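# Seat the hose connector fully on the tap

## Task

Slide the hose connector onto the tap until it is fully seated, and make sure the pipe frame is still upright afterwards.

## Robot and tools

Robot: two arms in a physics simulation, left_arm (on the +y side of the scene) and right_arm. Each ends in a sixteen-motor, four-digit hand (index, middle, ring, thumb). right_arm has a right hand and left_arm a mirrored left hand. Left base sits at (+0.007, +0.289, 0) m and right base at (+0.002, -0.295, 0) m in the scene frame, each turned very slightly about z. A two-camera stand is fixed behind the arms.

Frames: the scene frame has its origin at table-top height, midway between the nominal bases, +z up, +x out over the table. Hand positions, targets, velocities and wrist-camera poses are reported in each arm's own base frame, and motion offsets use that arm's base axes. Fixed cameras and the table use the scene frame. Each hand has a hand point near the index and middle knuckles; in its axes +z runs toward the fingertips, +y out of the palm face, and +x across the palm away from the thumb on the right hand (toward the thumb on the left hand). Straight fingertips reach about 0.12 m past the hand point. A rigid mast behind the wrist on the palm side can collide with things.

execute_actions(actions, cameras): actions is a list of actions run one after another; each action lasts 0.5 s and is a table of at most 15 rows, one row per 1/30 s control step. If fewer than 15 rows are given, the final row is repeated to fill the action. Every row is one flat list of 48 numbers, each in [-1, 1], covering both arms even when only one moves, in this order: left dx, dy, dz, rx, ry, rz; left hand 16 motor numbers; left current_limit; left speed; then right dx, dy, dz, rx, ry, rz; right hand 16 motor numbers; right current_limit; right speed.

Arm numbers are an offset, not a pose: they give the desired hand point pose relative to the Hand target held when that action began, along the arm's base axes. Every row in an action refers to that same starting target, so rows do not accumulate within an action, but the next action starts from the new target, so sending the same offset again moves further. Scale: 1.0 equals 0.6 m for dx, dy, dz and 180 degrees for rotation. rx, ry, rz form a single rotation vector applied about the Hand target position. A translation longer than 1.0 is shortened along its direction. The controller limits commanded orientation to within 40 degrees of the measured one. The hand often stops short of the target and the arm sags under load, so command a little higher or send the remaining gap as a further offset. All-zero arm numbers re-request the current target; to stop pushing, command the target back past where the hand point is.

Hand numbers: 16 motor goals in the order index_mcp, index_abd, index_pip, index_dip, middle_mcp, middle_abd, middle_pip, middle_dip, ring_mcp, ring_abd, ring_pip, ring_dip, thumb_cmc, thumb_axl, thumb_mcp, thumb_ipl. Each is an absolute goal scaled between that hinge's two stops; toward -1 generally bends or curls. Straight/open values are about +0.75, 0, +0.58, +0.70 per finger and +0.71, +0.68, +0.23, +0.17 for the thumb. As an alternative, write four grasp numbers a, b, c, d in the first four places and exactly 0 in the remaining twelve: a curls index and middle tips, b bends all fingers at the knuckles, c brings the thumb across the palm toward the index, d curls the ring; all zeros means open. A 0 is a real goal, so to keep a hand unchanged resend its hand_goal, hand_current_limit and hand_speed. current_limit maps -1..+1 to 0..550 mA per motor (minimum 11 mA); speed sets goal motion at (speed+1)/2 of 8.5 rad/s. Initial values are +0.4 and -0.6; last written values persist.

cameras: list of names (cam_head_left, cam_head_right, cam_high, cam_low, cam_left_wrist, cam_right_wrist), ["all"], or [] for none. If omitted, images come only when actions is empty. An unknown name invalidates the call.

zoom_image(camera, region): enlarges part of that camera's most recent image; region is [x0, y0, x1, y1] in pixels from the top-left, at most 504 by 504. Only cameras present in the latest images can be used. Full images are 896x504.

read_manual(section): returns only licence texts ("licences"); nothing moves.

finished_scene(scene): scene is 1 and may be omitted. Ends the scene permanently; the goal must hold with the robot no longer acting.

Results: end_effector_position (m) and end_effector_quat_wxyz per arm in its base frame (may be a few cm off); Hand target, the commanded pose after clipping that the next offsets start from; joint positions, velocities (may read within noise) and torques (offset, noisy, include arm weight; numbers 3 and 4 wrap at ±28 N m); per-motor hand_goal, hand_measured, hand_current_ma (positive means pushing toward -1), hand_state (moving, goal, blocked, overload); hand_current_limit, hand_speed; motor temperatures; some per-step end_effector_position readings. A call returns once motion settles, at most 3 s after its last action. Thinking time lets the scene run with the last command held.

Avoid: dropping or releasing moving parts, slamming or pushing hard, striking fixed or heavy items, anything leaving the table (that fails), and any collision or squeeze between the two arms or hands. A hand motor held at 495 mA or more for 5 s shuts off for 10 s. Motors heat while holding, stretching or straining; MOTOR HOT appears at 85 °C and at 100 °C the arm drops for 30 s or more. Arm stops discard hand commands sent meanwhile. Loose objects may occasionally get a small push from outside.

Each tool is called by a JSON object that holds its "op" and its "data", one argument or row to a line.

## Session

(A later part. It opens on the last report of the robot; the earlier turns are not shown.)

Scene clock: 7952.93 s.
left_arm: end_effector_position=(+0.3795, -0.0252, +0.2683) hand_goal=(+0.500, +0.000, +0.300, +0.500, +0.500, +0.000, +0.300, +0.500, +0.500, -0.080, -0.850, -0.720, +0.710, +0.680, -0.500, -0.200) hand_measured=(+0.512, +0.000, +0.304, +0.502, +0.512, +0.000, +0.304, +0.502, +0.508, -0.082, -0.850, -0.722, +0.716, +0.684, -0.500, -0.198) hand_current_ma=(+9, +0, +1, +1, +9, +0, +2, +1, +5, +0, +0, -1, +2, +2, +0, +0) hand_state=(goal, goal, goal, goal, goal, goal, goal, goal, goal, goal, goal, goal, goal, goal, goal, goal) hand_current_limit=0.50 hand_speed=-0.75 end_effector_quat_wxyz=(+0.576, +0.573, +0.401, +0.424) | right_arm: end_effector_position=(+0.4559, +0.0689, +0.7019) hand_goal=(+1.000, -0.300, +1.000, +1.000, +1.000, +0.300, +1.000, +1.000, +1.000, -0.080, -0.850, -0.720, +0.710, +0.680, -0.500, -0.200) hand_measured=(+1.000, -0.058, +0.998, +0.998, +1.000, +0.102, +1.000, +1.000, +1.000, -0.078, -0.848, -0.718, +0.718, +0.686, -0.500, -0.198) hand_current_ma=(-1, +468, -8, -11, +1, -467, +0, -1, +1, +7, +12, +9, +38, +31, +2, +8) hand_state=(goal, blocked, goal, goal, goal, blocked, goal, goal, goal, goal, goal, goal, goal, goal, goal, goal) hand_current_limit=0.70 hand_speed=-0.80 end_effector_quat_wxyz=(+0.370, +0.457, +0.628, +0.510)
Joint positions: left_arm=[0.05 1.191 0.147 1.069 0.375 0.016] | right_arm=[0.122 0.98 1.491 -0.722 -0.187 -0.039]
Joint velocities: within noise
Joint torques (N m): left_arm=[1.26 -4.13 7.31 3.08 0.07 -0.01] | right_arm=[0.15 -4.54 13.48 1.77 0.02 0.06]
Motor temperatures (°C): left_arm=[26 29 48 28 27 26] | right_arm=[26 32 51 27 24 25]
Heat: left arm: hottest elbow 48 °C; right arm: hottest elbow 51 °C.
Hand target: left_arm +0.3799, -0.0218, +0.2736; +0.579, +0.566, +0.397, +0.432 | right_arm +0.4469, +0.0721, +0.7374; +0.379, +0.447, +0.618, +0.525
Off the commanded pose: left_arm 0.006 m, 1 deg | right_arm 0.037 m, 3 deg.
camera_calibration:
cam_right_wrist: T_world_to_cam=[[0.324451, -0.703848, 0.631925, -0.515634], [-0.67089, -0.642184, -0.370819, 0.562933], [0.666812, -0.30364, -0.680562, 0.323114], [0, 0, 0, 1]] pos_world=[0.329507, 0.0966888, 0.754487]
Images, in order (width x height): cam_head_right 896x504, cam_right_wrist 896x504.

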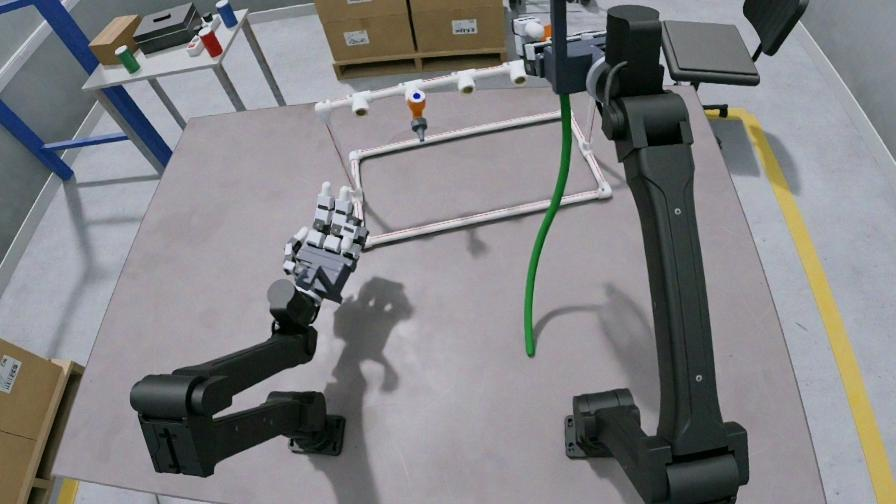

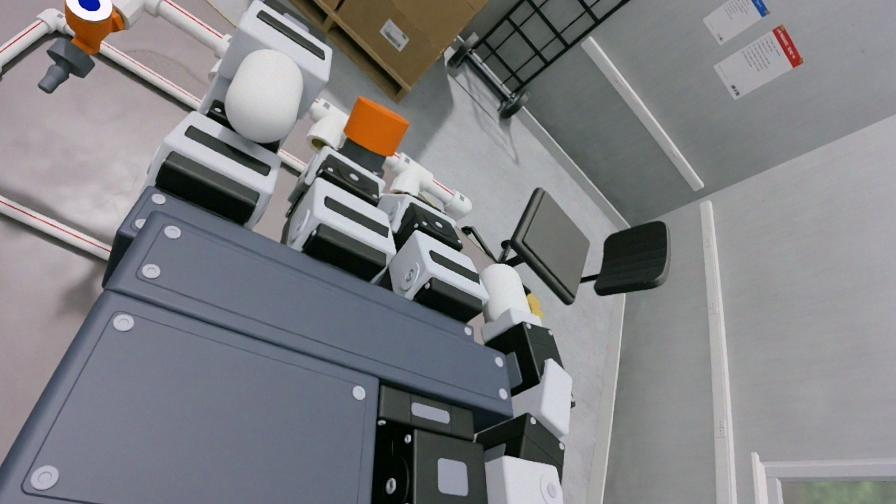

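{"op": "execute_actions", "data": {
  "actions": [
    [[0,0,0,0,0,0, 0.5,0.0,0.3,0.5, 0.5,0.0,0.3,0.5, 0.5,-0.08,-0.85,-0.72, 0.71,0.68,-0.5,-0.2, 0.5,-0.75, -0.083,0.283,0.07,0,0,0, 1.0,-0.30,1.0,1.0, 1.0,0.30,1.0,1.0, 1.0,-0.08,-0.85,-0.72, 0.71,0.68,-0.5,-0.2, 0.75,-0.8]],
    [[0,0,0,0,0,0, 0.5,0.0,0.3,0.5, 0.5,0.0,0.3,0.5, 0.5,-0.08,-0.85,-0.72, 0.71,0.68,-0.5,-0.2, 0.5,-0.75, -0.083,0.267,0,0,0,0, 1.0,-0.30,1.0,1.0, 1.0,0.30,1.0,1.0, 1.0,-0.08,-0.85,-0.72, 0.71,0.68,-0.5,-0.2, 0.75,-0.8]]
  ],
  "cameras": ["cam_high", "cam_low", "cam_head_right"]
}}

Scene clock: 7976.67 s.
left_arm: end_effector_position=(+0.3795, -0.0252, +0.2683) hand_goal=(+0.500, +0.000, +0.300, +0.500, +0.500, +0.000, +0.300, +0.500, +0.500, -0.080, -0.850, -0.720, +0.710, +0.680, -0.500, -0.200) hand_measured=(+0.512, +0.000, +0.304, +0.502, +0.512, +0.000, +0.304, +0.502, +0.508, -0.082, -0.850, -0.722, +0.716, +0.684, -0.500, -0.198) hand_current_ma=(+9, +0, +1, +1, +9, +0, +2, +1, +5, +0, +0, -1, +2, +2, +0, +0) hand_state=(goal, goal, goal, goal, goal, goal, goal, goal, goal, goal, goal, goal, goal, goal, goal, goal) hand_current_limit=0.50 hand_speed=-0.75 end_effector_quat_wxyz=(+0.576, +0.573, +0.401, +0.424) | right_arm: end_effector_position=(+0.3484, +0.4187, +0.7440) hand_goal=(+1.000, -0.300, +1.000, +1.000, +1.000, +0.300, +1.000, +1.000, +1.000, -0.080, -0.850, -0.720, +0.710, +0.680, -0.500, -0.200) hand_measured=(+1.000, -0.078, +1.000, +1.000, +1.000, +0.144, +1.000, +1.000, +1.000, -0.078, -0.848, -0.718, +0.718, +0.686, -0.500, -0.198) hand_current_ma=(+0, +481, +0, -4, +1, -481, +0, -1, +1, +7, +12, +9, +38, +31, +0, +8) hand_state=(goal, blocked, goal, goal, goal, blocked, goal, goal, goal, goal, goal, goal, goal, goal, goal, goal) hand_current_limit=0.75 hand_speed=-0.80 end_effector_quat_wxyz=(+0.386, +0.435, +0.637, +0.506)
Joint positions: left_arm=[0.05 1.191 0.147 1.069 0.375 0.016] | right_arm=[1.158 1.373 1.918 -0.827 0.817 0.156]
Joint torques (N m): left_arm=[1.26 -4.13 7.3 3.14 0.06 0.01] | right_arm=[-1.14 -10.46 12.62 1.24 0.35 0.08]
Motor temperatures (°C): left_arm=[26 29 48 28 27 26] | right_arm=[26 32 55 27 24 25]
Heat: left arm: hottest elbow 48 °C; right arm: hottest elbow 55 °C.
Hand target: left_arm +0.3799, -0.0218, +0.2736; +0.579, +0.566, +0.397, +0.432 | right_arm +0.3473, +0.4021, +0.7794; +0.380, +0.447, +0.618, +0.524
Off the commanded pose: left_arm 0.006 m, 1 deg | right_arm 0.039 m, 3 deg.
Step readings (end_effector_position of left_arm | right_arm):
0: (+0.3795, -0.0252, +0.2683) | (+0.4559, +0.0689, +0.7019)
1: (+0.3795, -0.0252, +0.2683) | (+0.4561, +0.0684, +0.7018)
2: (+0.3795, -0.0252, +0.2683) | (+0.4559, +0.0689, +0.7017)
4: (+0.3795, -0.0252, +0.2683) | (+0.4495, +0.0917, +0.7032)
8: (+0.3795, -0.0252, +0.2683) | (+0.4075, +0.1932, +0.7202)
15: (+0.3795, -0.0252, +0.2683) | (+0.3870, +0.2353, +0.7615)
16: (+0.3795, -0.0252, +0.2683) | (+0.3897, +0.2352, +0.7628)
17: (+0.3795, -0.0252, +0.2683) | (+0.3899, +0.2367, +0.7637)
19: (+0.3795, -0.0252, +0.2683) | (+0.3810, +0.2559, +0.7639)
23: (+0.3795, -0.0252, +0.2683) | (+0.3365, +0.3555, +0.7538)
30: (+0.3795, -0.0252, +0.2683) | (+0.3443, +0.4342, +0.7230)
Images, in order (width x height): cam_head_right 896x504, cam_high 896x504, cam_low 896x504.

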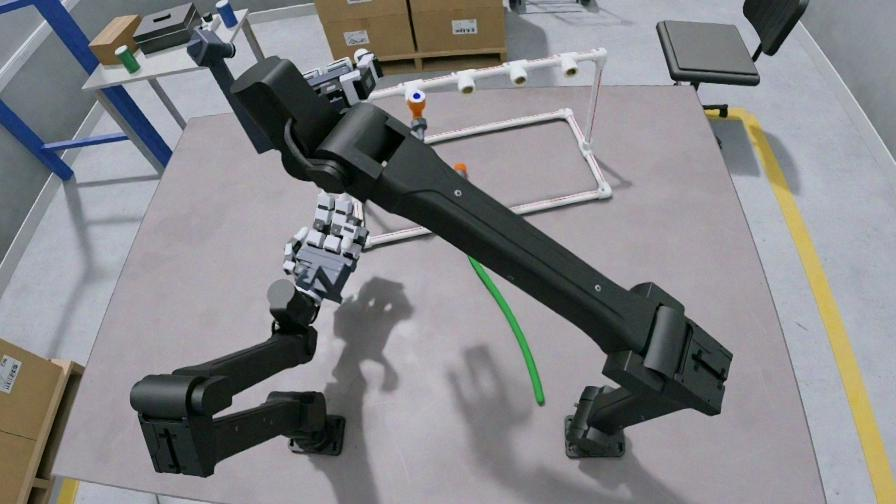

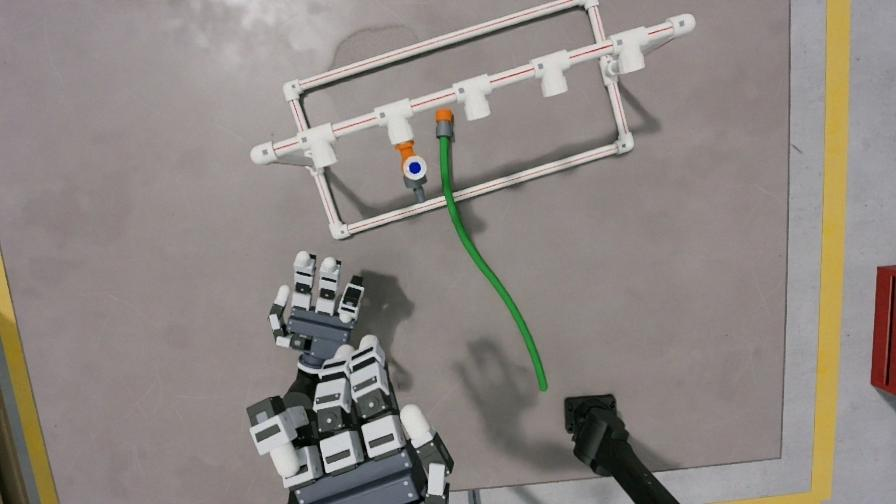

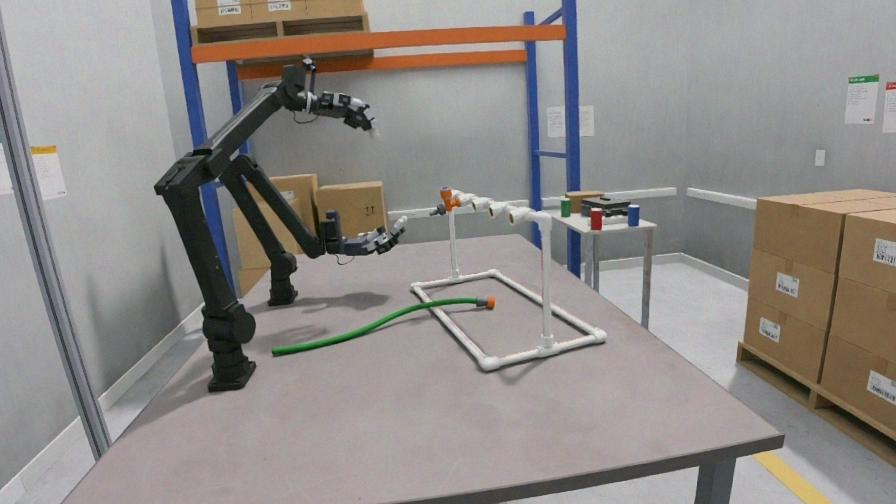

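{"op": "execute_actions", "data": {
  "actions": [
    [[0,0.208,0,0,0,0, 0.5,0.0,0.3,0.5, 0.5,0.0,0.3,0.5, 0.5,-0.08,-0.85,-0.72, 0.71,0.68,-0.5,-0.2, 0.5,-0.75, 0.088,-0.187,-0.25,0,0,-0.094, 1.0,0.17,1.0,1.0, 1.0,-0.17,1.0,1.0, 1.0,-0.08,-0.85,-0.72, 0.71,0.68,-0.5,-0.2, 0.4,-0.8]],
    [[0,0,0,0,0,0, 0.5,0.0,0.3,0.5, 0.5,0.0,0.3,0.5, 0.5,-0.08,-0.85,-0.72, 0.71,0.68,-0.5,-0.2, 0.5,-0.75, 0.025,0.01,-0.27,0,0,0, 1.0,0.17,1.0,1.0, 1.0,-0.17,1.0,1.0, 1.0,-0.08,-0.85,-0.72, 0.71,0.68,-0.5,-0.2, 0.4,-0.8]],
    [[0,0,0,0,0,0, 0.5,0.0,0.3,0.5, 0.5,0.0,0.3,0.5, 0.5,-0.08,-0.85,-0.72, 0.71,0.68,-0.5,-0.2, 0.5,-0.75, 0,0,-0.27,0,0,0, 1.0,0.17,1.0,1.0, 1.0,-0.17,1.0,1.0, 1.0,-0.08,-0.85,-0.72, 0.71,0.68,-0.5,-0.2, 0.4,-0.8]]
  ],
  "cameras": ["cam_high", "cam_low", "cam_right_wrist"]
}}

Scene clock: 8101.30 s.
left_arm: end_effector_position=(+0.3704, +0.0924, +0.2550) hand_goal=(+0.500, +0.000, +0.300, +0.500, +0.500, +0.000, +0.300, +0.500, +0.500, -0.080, -0.850, -0.720, +0.710, +0.680, -0.500, -0.200) hand_measured=(+0.512, -0.002, +0.304, +0.502, +0.512, +0.000, +0.304, +0.502, +0.508, -0.082, -0.850, -0.722, +0.716, +0.684, -0.500, -0.198) hand_current_ma=(+9, +0, +1, +1, +9, +0, +2, +1, +5, +0, +0, -1, +2, +2, +0, +0) hand_state=(goal, goal, goal, goal, goal, goal, goal, goal, goal, goal, goal, goal, goal, goal, goal, goal) hand_current_limit=0.50 hand_speed=-0.75 end_effector_quat_wxyz=(+0.576, +0.573, +0.412, +0.413) | right_arm: end_effector_position=(+0.4102, +0.2967, +0.3010) hand_goal=(+1.000, +0.170, +1.000, +1.000, +1.000, -0.170, +1.000, +1.000, +1.000, -0.080, -0.850, -0.720, +0.710, +0.680, -0.500, -0.200) hand_measured=(+1.000, +0.166, +1.000, +1.000, +1.000, -0.168, +1.000, +1.000, +1.000, -0.078, -0.848, -0.718, +0.718, +0.686, -0.500, -0.198) hand_current_ma=(+0, -14, +0, -4, +1, +11, +0, -1, +1, +7, +12, +9, +36, +31, +0, +8) hand_state=(goal, goal, goal, goal, goal, goal, goal, goal, goal, goal, goal, goal, goal, goal, goal, goal) hand_current_limit=0.40 hand_speed=-0.80 end_effector_quat_wxyz=(+0.448, +0.535, +0.553, +0.456)
Joint positions: left_arm=[0.567 1.333 0.202 1.138 0.891 -0.006] | right_arm=[0.954 1.391 0.697 0.393 0.907 0.231]
Joint torques (N m): left_arm=[1.2 -5.19 9.66 2.73 0.09 -0.14] | right_arm=[-1.38 -8.41 8.06 2.32 0.3 -0.15]
Motor temperatures (°C): left_arm=[26 29 46 28 27 26] | right_arm=[26 32 60 27 25 25]
Heat: left arm: hottest elbow 46 °C; right arm: hottest elbow 60 °C.
Hand target: left_arm +0.3799, +0.1030, +0.2736; +0.579, +0.567, +0.397, +0.432 | right_arm +0.4151, +0.2959, +0.3055; +0.453, +0.533, +0.545, +0.463
Off the commanded pose: left_arm 0.023 m, 3 deg | right_arm 0.007 m, 1 deg.
Step readings (end_effector_position of left_arm | right_arm):
0: (+0.3795, -0.0252, +0.2683) | (+0.3484, +0.4187, +0.7440)
1: (+0.3792, -0.0256, +0.2683) | (+0.3487, +0.4178, +0.7441)
2: (+0.3778, -0.0257, +0.2681) | (+0.3522, +0.4115, +0.7419)
4: (+0.3746, -0.0030, +0.2674) | (+0.3595, +0.3895, +0.7243)
8: (+0.3642, +0.0677, +0.2603) | (+0.3911, +0.3356, +0.6661)
15: (+0.3676, +0.0921, +0.2485) | (+0.4129, +0.3056, +0.6095)
16: (+0.3688, +0.0923, +0.2494) | (+0.4125, +0.3055, +0.6066)
17: (+0.3697, +0.0923, +0.2504) | (+0.4118, +0.3043, +0.6024)
19: (+0.3704, +0.0922, +0.2527) | (+0.4085, +0.2987, +0.5806)
23: (+0.3704, +0.0921, +0.2550) | (+0.4096, +0.2962, +0.5069)
30: (+0.3704, +0.0923, +0.2548) | (+0.4130, +0.2994, +0.4516)
31: (+0.3704, +0.0923, +0.2548) | (+0.4129, +0.2991, +0.4532)
32: (+0.3704, +0.0923, +0.2549) | (+0.4120, +0.2978, +0.4528)
34: (+0.3704, +0.0923, +0.2549) | (+0.4086, +0.2922, +0.4379)
38: (+0.3704, +0.0923, +0.2549) | (+0.4055, +0.2873, +0.3594)
45: (+0.3704, +0.0923, +0.2550) | (+0.4102, +0.2956, +0.2874)
camera_calibration:
cam_right_wrist: T_world_to_cam=[[0.0975303, -0.761267, 0.641062, 0.0202542], [-0.816557, -0.429455, -0.385751, 0.531024], [0.568967, -0.485841, -0.663502, 0.238913], [0, 0, 0, 1]] pos_world=[0.295702, 0.359543, 0.350378]
Images, in order (width x height): cam_high 896x504, cam_low 896x504, cam_right_wrist 896x504.

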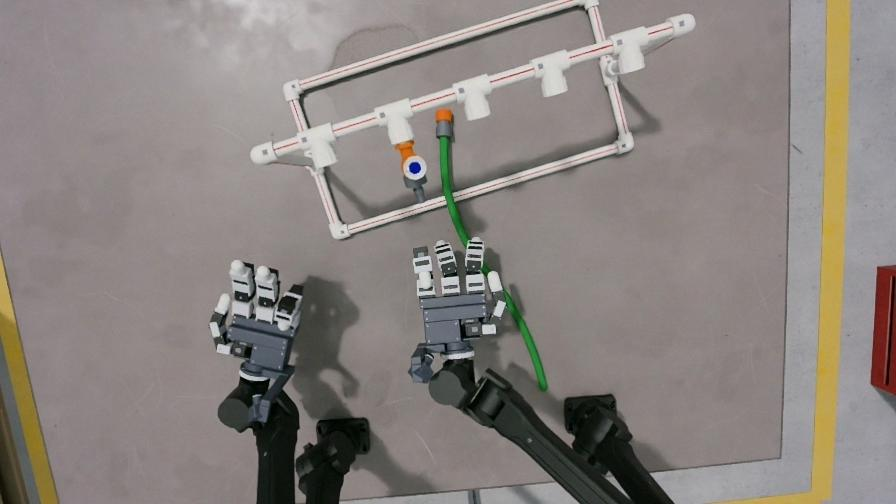

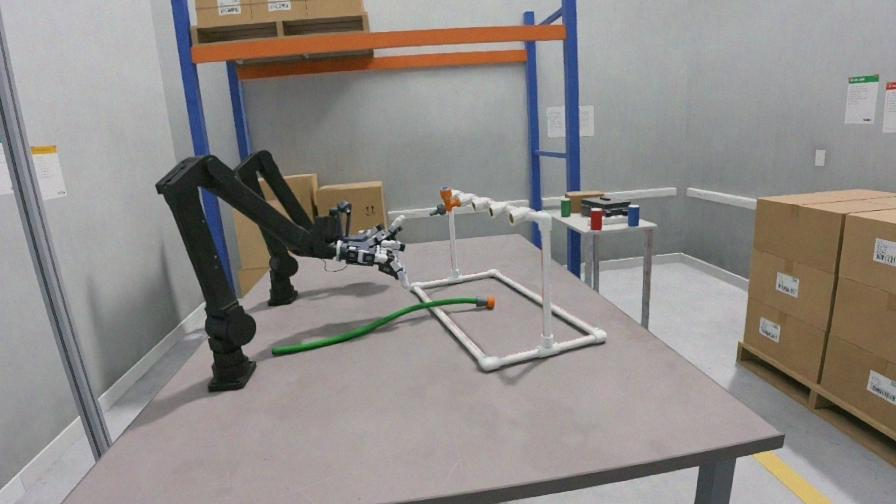

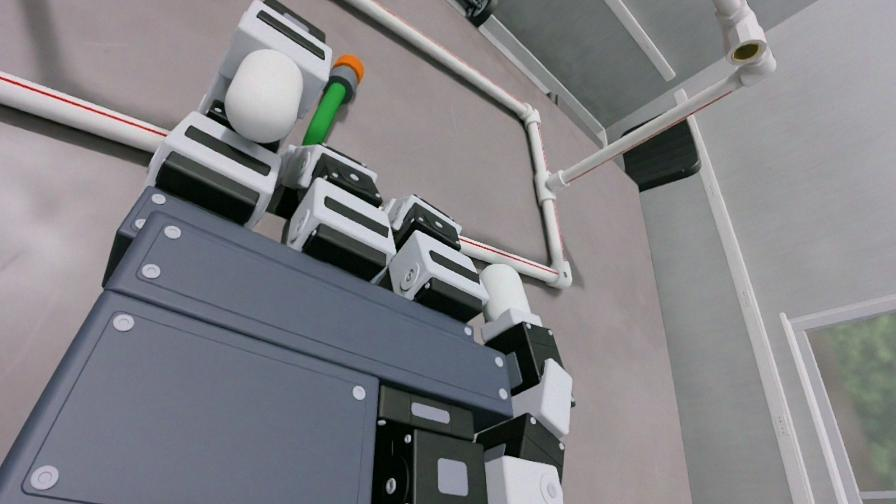

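{"op": "execute_actions", "data": {
  "actions": [
    [[0,0,0,0,0,0, 0.5,0.0,0.3,0.5, 0.5,0.0,0.3,0.5, 0.5,-0.08,-0.85,-0.72, 0.71,0.68,-0.5,-0.2, 0.5,-0.75, 0.165,0.012,-0.055,0,0,0, 1.0,0.17,1.0,1.0, 1.0,-0.17,1.0,1.0, 1.0,-0.08,-0.85,-0.72, 0.71,0.68,-0.5,-0.2, 0.4,-0.8]],
    [[0,0,0,0,0,0, 0.5,0.0,0.3,0.5, 0.5,0.0,0.3,0.5, 0.5,-0.08,-0.85,-0.72, 0.71,0.68,-0.5,-0.2, 0.5,-0.75, 0.155,0.012,0,0,0,0, 1.0,0.17,1.0,1.0, 1.0,-0.17,1.0,1.0, 1.0,-0.08,-0.85,-0.72, 0.71,0.68,-0.5,-0.2, 0.4,-0.8]]
  ],
  "cameras": ["cam_high", "cam_low", "cam_right_wrist"]
}}

Scene clock: 8119.10 s.
left_arm: end_effector_position=(+0.3704, +0.0924, +0.2550) hand_goal=(+0.500, +0.000, +0.300, +0.500, +0.500, +0.000, +0.300, +0.500, +0.500, -0.080, -0.850, -0.720, +0.710, +0.680, -0.500, -0.200) hand_measured=(+0.512, -0.002, +0.304, +0.502, +0.512, +0.000, +0.304, +0.502, +0.508, -0.082, -0.850, -0.722, +0.716, +0.684, -0.500, -0.198) hand_current_ma=(+9, +0, +1, +1, +9, +0, +2, +1, +5, +0, +0, -1, +2, +2, +0, +0) hand_state=(goal, goal, goal, goal, goal, goal, goal, goal, goal, goal, goal, goal, goal, goal, goal, goal) hand_current_limit=0.50 hand_speed=-0.75 end_effector_quat_wxyz=(+0.576, +0.573, +0.412, +0.413) | right_arm: end_effector_position=(+0.5950, +0.2954, +0.2624) hand_goal=(+1.000, +0.170, +1.000, +1.000, +1.000, -0.170, +1.000, +1.000, +1.000, -0.080, -0.850, -0.720, +0.710, +0.680, -0.500, -0.200) hand_measured=(+1.000, +0.168, +1.000, +1.000, +1.000, -0.170, +1.000, +1.000, +1.000, -0.078, -0.848, -0.718, +0.718, +0.686, -0.500, -0.198) hand_current_ma=(+0, -9, +0, -4, -1, -2, +1, +1, +1, +7, +12, +9, +36, +31, +0, +8) hand_state=(goal, goal, goal, goal, goal, goal, goal, goal, goal, goal, goal, goal, goal, goal, goal, goal) hand_current_limit=0.40 hand_speed=-0.80 end_effector_quat_wxyz=(+0.451, +0.538, +0.547, +0.455)
Joint positions: left_arm=[0.567 1.333 0.202 1.138 0.891 -0.006] | right_arm=[0.658 1.776 1.022 0.531 0.633 0.129]
Joint torques (N m): left_arm=[1.32 -5.3 9.65 2.76 0.07 -0.14] | right_arm=[-0.26 -12.45 11.3 1.39 0.14 -0.12]
Motor temperatures (°C): left_arm=[26 29 48 27 27 26] | right_arm=[26 32 56 27 24 25]
Heat: left arm: hottest elbow 48 °C; right arm: hottest elbow 56 °C.
Hand target: left_arm +0.3799, +0.1030, +0.2736; +0.579, +0.567, +0.397, +0.432 | right_arm +0.6071, +0.3103, +0.2725; +0.453, +0.533, +0.545, +0.463
Off the commanded pose: left_arm 0.023 m, 3 deg | right_arm 0.022 m, 1 deg.
Step readings (end_effector_position of left_arm | right_arm):
0: (+0.3704, +0.0924, +0.2550) | (+0.4102, +0.2968, +0.3010)
1: (+0.3704, +0.0924, +0.2550) | (+0.4105, +0.2969, +0.3010)
2: (+0.3704, +0.0924, +0.2550) | (+0.4135, +0.2987, +0.2997)
4: (+0.3704, +0.0924, +0.2550) | (+0.4280, +0.3004, +0.2935)
8: (+0.3704, +0.0924, +0.2550) | (+0.4743, +0.2882, +0.2642)
15: (+0.3704, +0.0924, +0.2550) | (+0.5008, +0.2836, +0.2465)
16: (+0.3704, +0.0924, +0.2550) | (+0.5019, +0.2853, +0.2493)
17: (+0.3704, +0.0924, +0.2550) | (+0.5056, +0.2893, +0.2519)
19: (+0.3704, +0.0924, +0.2550) | (+0.5197, +0.2991, +0.2565)
23: (+0.3704, +0.0924, +0.2550) | (+0.5639, +0.3022, +0.2649)
30: (+0.3704, +0.0924, +0.2550) | (+0.5925, +0.2929, +0.2619)
camera_calibration:
cam_right_wrist: T_world_to_cam=[[0.0851664, -0.76519, 0.638147, 0.0352476], [-0.819975, -0.417675, -0.391393, 0.666475], [0.566028, -0.489931, -0.663008, 0.110425], [0, 0, 0, 1]] pos_world=[0.480987, 0.359442, 0.311573]
Images, in order (width x height): cam_high 896x504, cam_low 896x504, cam_right_wrist 896x504.

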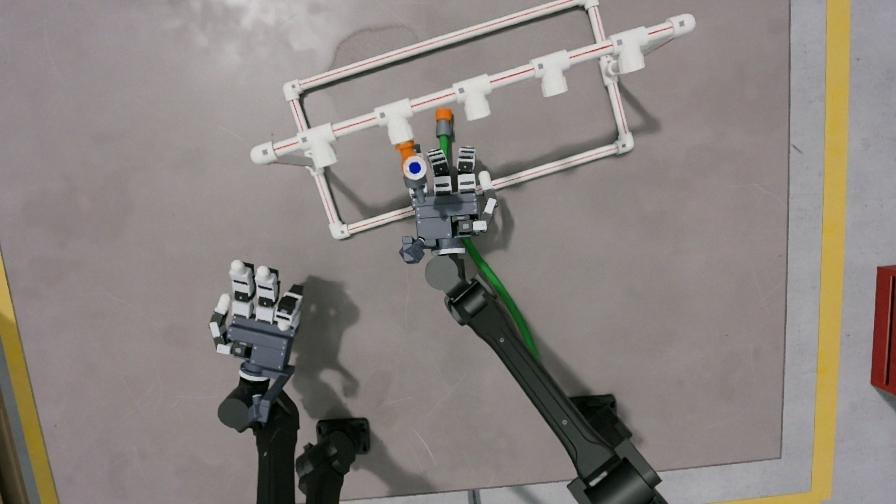

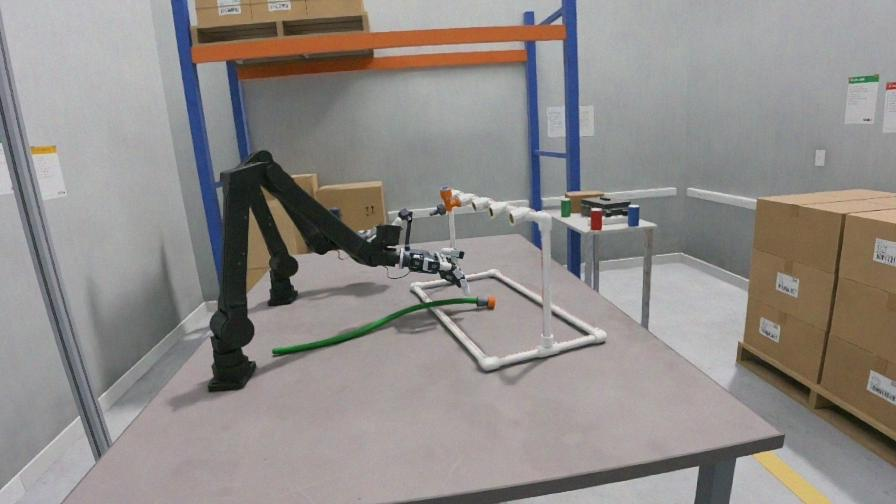

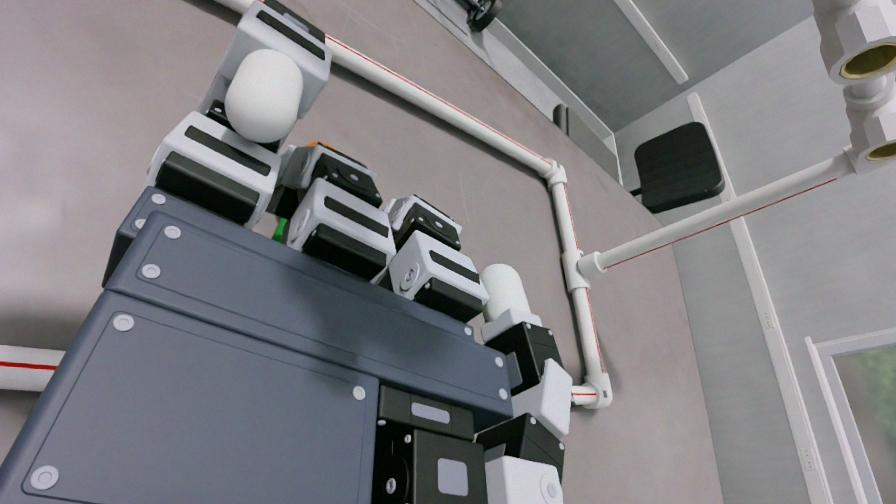

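{"op": "execute_actions", "data": {
  "actions": [
    [[0,0,0,0,0,0, 0.5,0.0,0.3,0.5, 0.5,0.0,0.3,0.5, 0.5,-0.08,-0.85,-0.72, 0.71,0.68,-0.5,-0.2, 0.5,-0.75, 0.013,0.028,-0.06,0,0,0, 1.0,0.17,1.0,1.0, 1.0,-0.17,1.0,1.0, 1.0,-0.08,-0.85,-0.72, 0.71,0.68,-0.5,-0.2, 0.4,-0.8]]
  ],
  "cameras": ["cam_high", "cam_low", "cam_right_wrist"]
}}

Scene clock: 8131.40 s.
left_arm: end_effector_position=(+0.3704, +0.0924, +0.2550) hand_goal=(+0.500, +0.000, +0.300, +0.500, +0.500, +0.000, +0.300, +0.500, +0.500, -0.080, -0.850, -0.720, +0.710, +0.680, -0.500, -0.200) hand_measured=(+0.512, -0.002, +0.304, +0.502, +0.512, +0.000, +0.304, +0.502, +0.508, -0.082, -0.850, -0.722, +0.716, +0.684, -0.500, -0.198) hand_current_ma=(+9, +0, +1, +1, +9, +0, +2, +1, +5, +0, +0, -1, +2, +2, +0, +0) hand_state=(goal, goal, goal, goal, goal, goal, goal, goal, goal, goal, goal, goal, goal, goal, goal, goal) hand_current_limit=0.50 hand_speed=-0.75 end_effector_quat_wxyz=(+0.576, +0.573, +0.412, +0.413) | right_arm: end_effector_position=(+0.6064, +0.3133, +0.2136) hand_goal=(+1.000, +0.170, +1.000, +1.000, +1.000, -0.170, +1.000, +1.000, +1.000, -0.080, -0.850, -0.720, +0.710, +0.680, -0.500, -0.200) hand_measured=(+1.000, +0.168, +1.000, +1.000, +1.000, -0.170, +1.000, +1.000, +1.000, -0.078, -0.848, -0.718, +0.718, +0.686, -0.500, -0.198) hand_current_ma=(+0, -9, +0, -4, -1, -2, +1, +1, +1, +7, +12, +9, +36, +31, +0, +8) hand_state=(goal, goal, goal, goal, goal, goal, goal, goal, goal, goal, goal, goal, goal, goal, goal, goal) hand_current_limit=0.40 hand_speed=-0.80 end_effector_quat_wxyz=(+0.449, +0.538, +0.562, +0.438)
Joint positions: left_arm=[0.567 1.333 0.202 1.138 0.891 -0.006] | right_arm=[0.671 1.89 1.057 0.564 0.643 0.129]
Joint torques (N m): left_arm=[1.61 -5.13 9.65 2.71 0.1 -0.14] | right_arm=[-0.09 -14.33 10.54 2.54 0.32 -0.08]
Motor temperatures (°C): left_arm=[26 29 48 27 27 26] | right_arm=[26 33 56 27 24 25]
Heat: left arm: hottest elbow 48 °C; right arm: hottest elbow 56 °C.
Hand target: left_arm +0.3799, +0.1030, +0.2736; +0.579, +0.567, +0.397, +0.432 | right_arm +0.6149, +0.3272, +0.2366; +0.452, +0.533, +0.545, +0.463
Off the commanded pose: left_arm 0.023 m, 3 deg | right_arm 0.028 m, 4 deg.
Step readings (end_effector_position of left_arm | right_arm):
0: (+0.3704, +0.0924, +0.2550) | (+0.5950, +0.2954, +0.2624)
1: (+0.3704, +0.0924, +0.2550) | (+0.5950, +0.2955, +0.2621)
2: (+0.3704, +0.0924, +0.2550) | (+0.5955, +0.2957, +0.2615)
4: (+0.3704, +0.0924, +0.2550) | (+0.5975, +0.2996, +0.2572)
8: (+0.3704, +0.0924, +0.2550) | (+0.6042, +0.3081, +0.2362)
15: (+0.3704, +0.0924, +0.2550) | (+0.6062, +0.3123, +0.2109)
camera_calibration:
cam_right_wrist: T_world_to_cam=[[0.108917, -0.745491, 0.657556, 0.0543749], [-0.83168, -0.430657, -0.35049, 0.666724], [0.544469, -0.508701, -0.666916, 0.100133], [0, 0, 0, 1]] pos_world=[0.494059, 0.378603, 0.264706]
Images, in order (width x height): cam_high 896x504, cam_low 896x504, cam_right_wrist 896x504.

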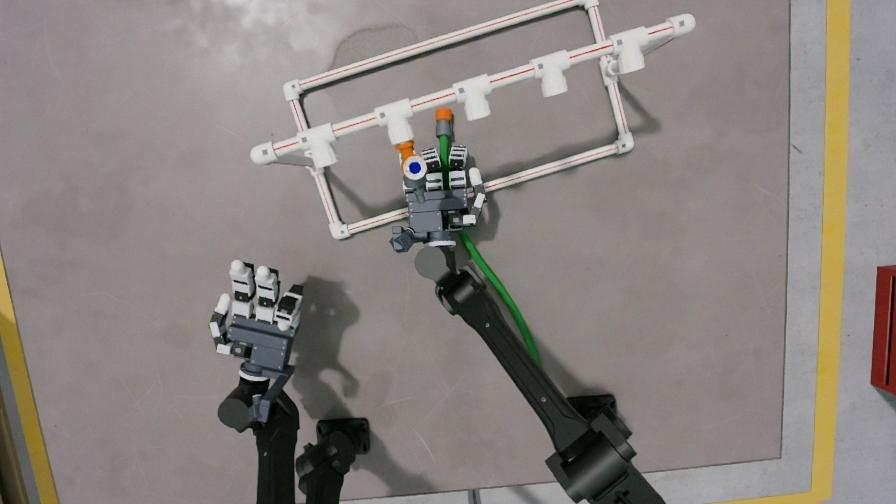

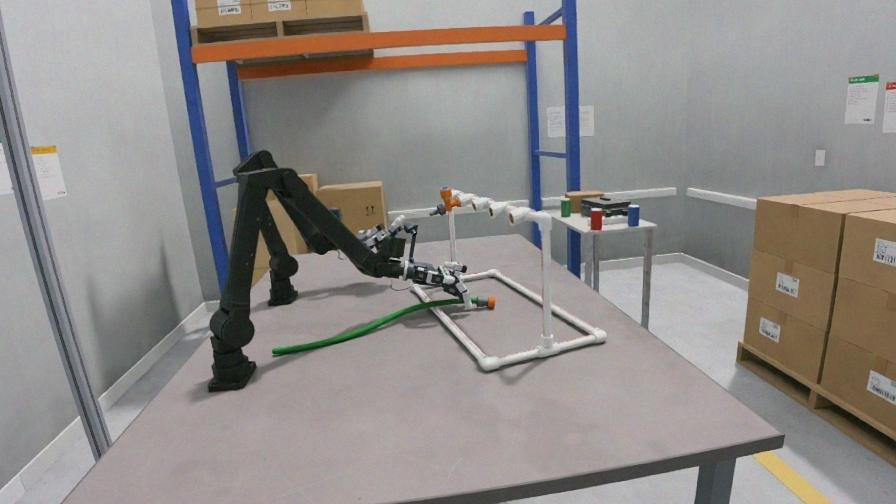

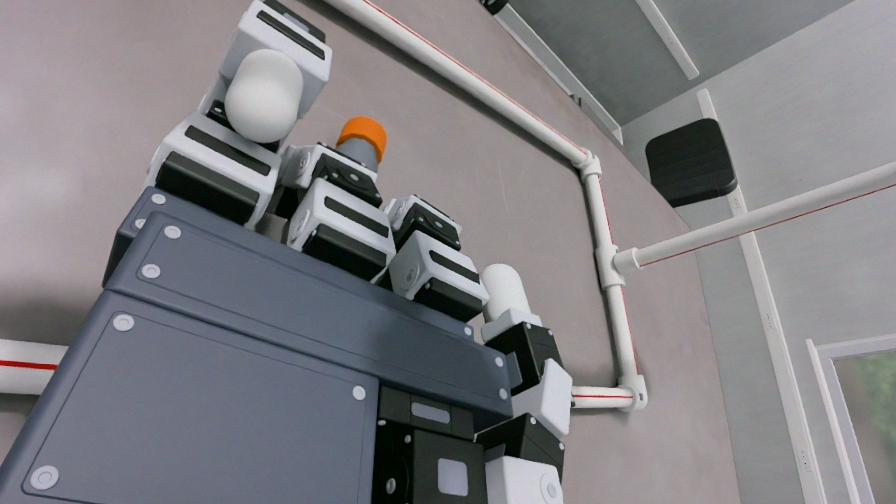

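{"op": "execute_actions", "data": {
  "actions": [
    [[0,0,0,0,0,0, 0.5,0.0,0.3,0.5, 0.5,0.0,0.3,0.5, 0.5,-0.08,-0.85,-0.72, 0.71,0.68,-0.5,-0.2, 0.5,-0.75, 0,0.007,-0.028,0,0,0, 1.0,0.17,1.0,1.0, 1.0,-0.17,1.0,1.0, 1.0,-0.08,-0.85,-0.72, 0.71,0.68,-0.5,-0.2, 0.4,-0.8]],
    [[0,0,0,0,0,0, 0.5,0.0,0.3,0.5, 0.5,0.0,0.3,0.5, 0.5,-0.08,-0.85,-0.72, 0.71,0.68,-0.5,-0.2, 0.5,-0.75, 0,0,0,0,0,0, 1.0,0.17,1.0,1.0, 1.0,-0.17,1.0,1.0, 1.0,-0.08,-0.85,-0.72, 0.71,0.68,-0.5,-0.2, 0.4,-0.8]]
  ],
  "cameras": ["cam_high", "cam_low", "cam_right_wrist"]
}}

Scene clock: 8145.03 s.
left_arm: end_effector_position=(+0.3704, +0.0924, +0.2550) hand_goal=(+0.500, +0.000, +0.300, +0.500, +0.500, +0.000, +0.300, +0.500, +0.500, -0.080, -0.850, -0.720, +0.710, +0.680, -0.500, -0.200) hand_measured=(+0.512, -0.002, +0.304, +0.502, +0.512, +0.000, +0.304, +0.502, +0.508, -0.082, -0.850, -0.722, +0.716, +0.684, -0.500, -0.198) hand_current_ma=(+9, +0, +1, +1, +9, +0, +2, +1, +5, +0, +0, -1, +2, +2, +0, +0) hand_state=(goal, goal, goal, goal, goal, goal, goal, goal, goal, goal, goal, goal, goal, goal, goal, goal) hand_current_limit=0.50 hand_speed=-0.75 end_effector_quat_wxyz=(+0.576, +0.573, +0.412, +0.413) | right_arm: end_effector_position=(+0.6067, +0.3163, +0.2069) hand_goal=(+1.000, +0.170, +1.000, +1.000, +1.000, -0.170, +1.000, +1.000, +1.000, -0.080, -0.850, -0.720, +0.710, +0.680, -0.500, -0.200) hand_measured=(+1.000, +0.168, +1.000, +1.000, +1.000, -0.170, +1.000, +1.000, +1.000, -0.078, -0.848, -0.718, +0.718, +0.686, -0.500, -0.198) hand_current_ma=(+0, -9, +0, -4, -1, -2, +1, +1, +1, +7, +12, +9, +36, +31, +0, +8) hand_state=(goal, goal, goal, goal, goal, goal, goal, goal, goal, goal, goal, goal, goal, goal, goal, goal) hand_current_limit=0.40 hand_speed=-0.80 end_effector_quat_wxyz=(+0.451, +0.538, +0.558, +0.443)
Joint positions: left_arm=[0.567 1.333 0.202 1.138 0.891 -0.006] | right_arm=[0.675 1.915 1.062 0.598 0.649 0.129]
Joint torques (N m): left_arm=[1.26 -5.01 9.62 2.74 0.08 -0.14] | right_arm=[0.03 -13.51 10.36 2.55 0.31 -0.06]
Heat: left arm: hottest elbow 49 °C; right arm: hottest elbow 54 °C.
Hand target: left_arm +0.3799, +0.1030, +0.2736; +0.579, +0.567, +0.397, +0.432 | right_arm +0.6149, +0.3313, +0.2196; +0.453, +0.533, +0.545, +0.463
Off the commanded pose: left_arm 0.023 m, 3 deg | right_arm 0.021 m, 3 deg.
Step readings (end_effector_position of left_arm | right_arm):
0: (+0.3704, +0.0924, +0.2550) | (+0.6064, +0.3133, +0.2136)
1: (+0.3704, +0.0924, +0.2550) | (+0.6064, +0.3133, +0.2136)
2: (+0.3704, +0.0924, +0.2550) | (+0.6063, +0.3131, +0.2141)
4: (+0.3704, +0.0924, +0.2550) | (+0.6059, +0.3134, +0.2152)
8: (+0.3704, +0.0924, +0.2550) | (+0.6061, +0.3156, +0.2142)
15: (+0.3704, +0.0924, +0.2550) | (+0.6068, +0.3164, +0.2068)
16: (+0.3704, +0.0924, +0.2550) | (+0.6068, +0.3164, +0.2065)
17: (+0.3704, +0.0924, +0.2550) | (+0.6068, +0.3164, +0.2066)
19: (+0.3704, +0.0924, +0.2550) | (+0.6067, +0.3163, +0.2068)
23: (+0.3704, +0.0924, +0.2550) | (+0.6067, +0.3163, +0.2069)
30: (+0.3704, +0.0924, +0.2550) | (+0.6067, +0.3163, +0.2069)
camera_calibration:
cam_right_wrist: T_world_to_cam=[[0.100297, -0.750504, 0.653211, 0.0686996], [-0.828104, -0.426893, -0.363326, 0.665205], [0.551529, -0.504486, -0.664311, 0.0908998], [0, 0, 0, 1]] pos_world=[0.493834, 0.381388, 0.257196]
Images, in order (width x height): cam_high 896x504, cam_low 896x504, cam_right_wrist 896x504.

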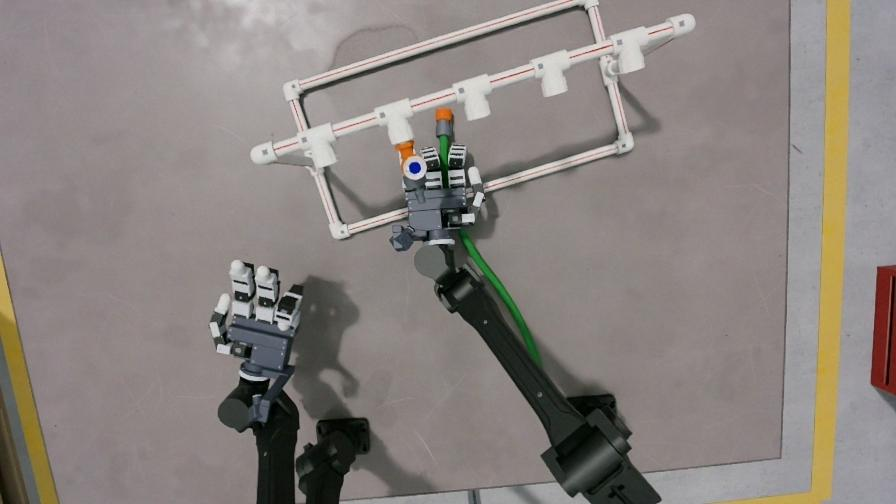

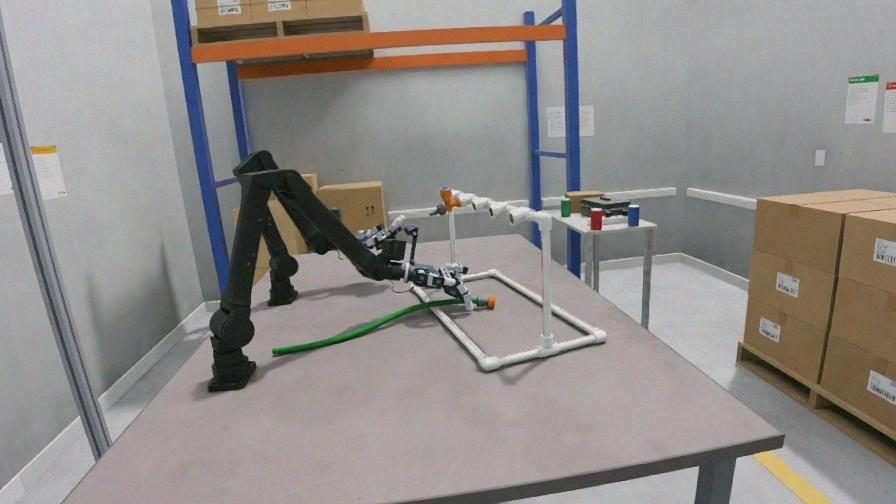

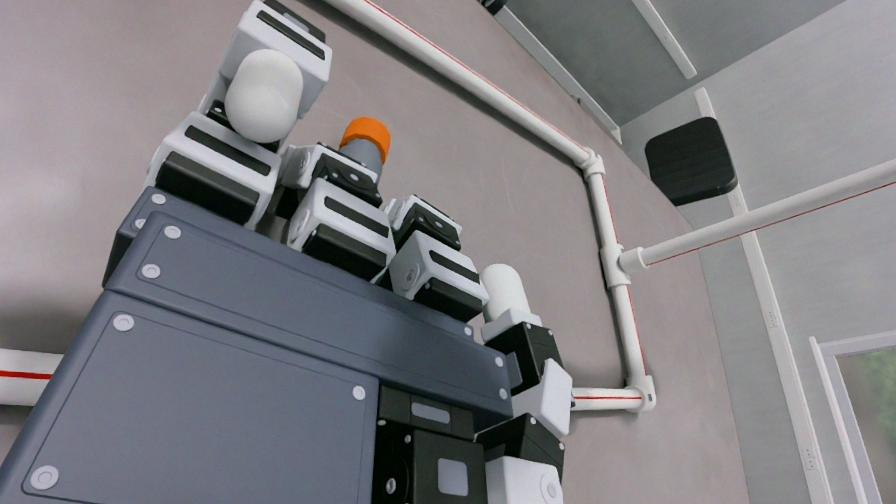

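{"op": "execute_actions", "data": {
  "actions": [
    [[0,0,0,0,0,0, 0.5,0.0,0.3,0.5, 0.5,0.0,0.3,0.5, 0.5,-0.08,-0.85,-0.72, 0.71,0.68,-0.5,-0.2, 0.5,-0.75, 0,0,-0.024,0,0,0, 1.0,0.17,1.0,1.0, 1.0,-0.17,1.0,1.0, 1.0,-0.08,-0.85,-0.72, 0.71,0.68,-0.5,-0.2, 0.4,-0.8]],
    [[0,0,0,0,0,0, 0.5,0.0,0.3,0.5, 0.5,0.0,0.3,0.5, 0.5,-0.08,-0.85,-0.72, 0.71,0.68,-0.5,-0.2, 0.5,-0.75, 0,0,0,0,0,0, 1.0,-0.30,1.0,1.0, 1.0,0.30,1.0,1.0, 1.0,-0.08,-0.85,-0.72, 0.71,0.68,-0.5,-0.2, 0.75,-0.8]]
  ],
  "cameras": ["cam_high", "cam_low", "cam_right_wrist"]
}}

Scene clock: 8154.67 s.
left_arm: end_effector_position=(+0.3704, +0.0924, +0.2550) hand_goal=(+0.500, +0.000, +0.300, +0.500, +0.500, +0.000, +0.300, +0.500, +0.500, -0.080, -0.850, -0.720, +0.710, +0.680, -0.500, -0.200) hand_measured=(+0.512, -0.002, +0.304, +0.502, +0.512, +0.000, +0.304, +0.502, +0.508, -0.082, -0.850, -0.722, +0.716, +0.684, -0.500, -0.198) hand_current_ma=(+9, +0, +1, +1, +9, +0, +2, +1, +5, +0, +0, -1, +2, +2, +0, +0) hand_state=(goal, goal, goal, goal, goal, goal, goal, goal, goal, goal, goal, goal, goal, goal, goal, goal) hand_current_limit=0.50 hand_speed=-0.75 end_effector_quat_wxyz=(+0.576, +0.573, +0.412, +0.413) | right_arm: end_effector_position=(+0.6069, +0.3167, +0.2003) hand_goal=(+1.000, -0.300, +1.000, +1.000, +1.000, +0.300, +1.000, +1.000, +1.000, -0.080, -0.850, -0.720, +0.710, +0.680, -0.500, -0.200) hand_measured=(+1.000, +0.030, +0.998, +1.000, +1.000, -0.022, +1.000, +1.000, +1.000, -0.078, -0.848, -0.718, +0.718, +0.686, -0.500, -0.198) hand_current_ma=(+0, +481, -5, -4, -1, -481, -1, +1, +1, +7, +12, +9, +36, +31, +0, +8) hand_state=(goal, blocked, goal, goal, goal, blocked, goal, goal, goal, goal, goal, goal, goal, goal, goal, goal) hand_current_limit=0.75 hand_speed=-0.80 end_effector_quat_wxyz=(+0.452, +0.537, +0.553, +0.448)
Joint positions: left_arm=[0.567 1.333 0.202 1.138 0.891 -0.006] | right_arm=[0.676 1.937 1.063 0.634 0.652 0.129]
Joint torques (N m): left_arm=[1.2 -5.13 9.76 2.71 0.08 -0.13] | right_arm=[-0.03 -13.16 9.96 2.44 0.19 -0.07]
Heat: left arm: hottest elbow 49 °C; right arm: hottest elbow 53 °C.
Hand target: left_arm +0.3799, +0.1030, +0.2736; +0.579, +0.567, +0.397, +0.432 | right_arm +0.6150, +0.3313, +0.2055; +0.453, +0.533, +0.545, +0.463
Off the commanded pose: left_arm 0.023 m, 3 deg | right_arm 0.017 m, 2 deg.
Step readings (end_effector_position of left_arm | right_arm):
0: (+0.3704, +0.0924, +0.2550) | (+0.6067, +0.3163, +0.2069)
1: (+0.3704, +0.0924, +0.2550) | (+0.6067, +0.3163, +0.2070)
2: (+0.3704, +0.0924, +0.2550) | (+0.6067, +0.3163, +0.2073)
4: (+0.3704, +0.0924, +0.2550) | (+0.6067, +0.3163, +0.2069)
8: (+0.3704, +0.0924, +0.2550) | (+0.6071, +0.3166, +0.2007)
15: (+0.3704, +0.0924, +0.2550) | (+0.6071, +0.3162, +0.2000)
16: (+0.3704, +0.0924, +0.2550) | (+0.6071, +0.3162, +0.2001)
17: (+0.3704, +0.0924, +0.2550) | (+0.6071, +0.3162, +0.2001)
19: (+0.3704, +0.0924, +0.2550) | (+0.6071, +0.3162, +0.2002)
23: (+0.3704, +0.0924, +0.2550) | (+0.6069, +0.3167, +0.2003)
30: (+0.3704, +0.0924, +0.2550) | (+0.6069, +0.3167, +0.2003)
camera_calibration:
cam_right_wrist: T_world_to_cam=[[0.0913506, -0.756208, 0.647923, 0.0816233], [-0.824549, -0.422263, -0.376581, 0.662111], [0.558368, -0.499843, -0.662105, 0.080551], [0, 0, 0, 1]] pos_world=[0.493509, 0.381572, 0.249786]
Images, in order (width x height): cam_high 896x504, cam_low 896x504, cam_right_wrist 896x504.

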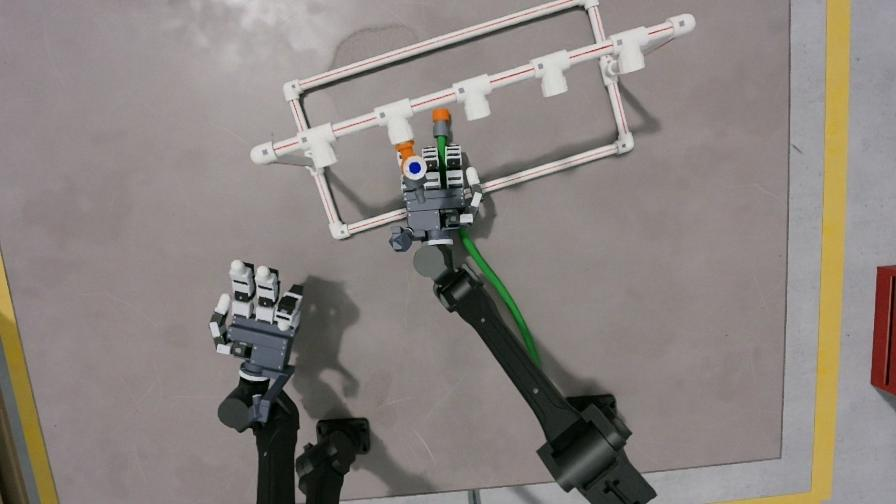

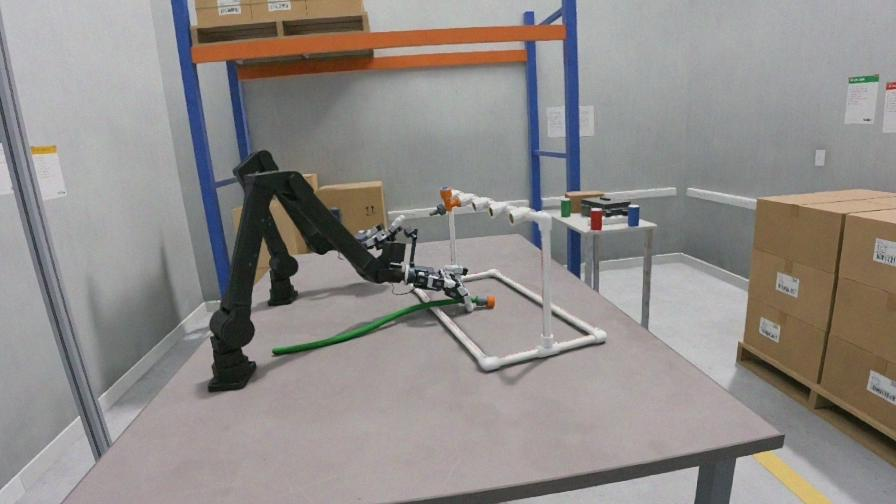

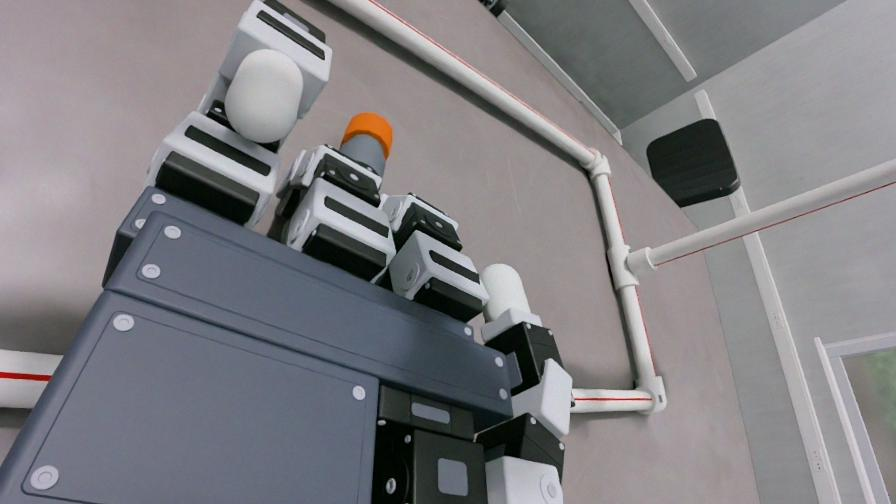

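{"op": "zoom_image", "data": {
  "camera": "cam_high",
  "region": [380, 90, 520, 220]
}}

{"op": "zoom_image", "data": {
  "camera": "cam_low",
  "region": [390, 240, 530, 330]
}}

Scaled by 3.600.

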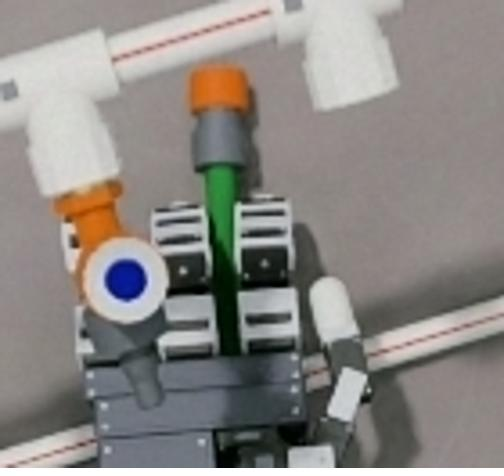

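Scaled by 3.600.

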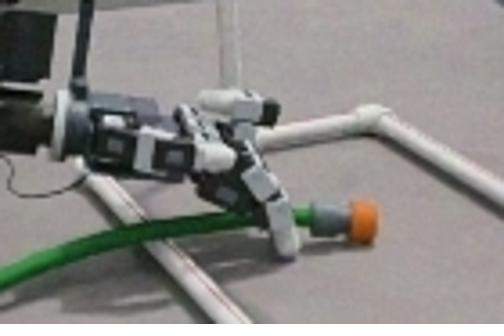

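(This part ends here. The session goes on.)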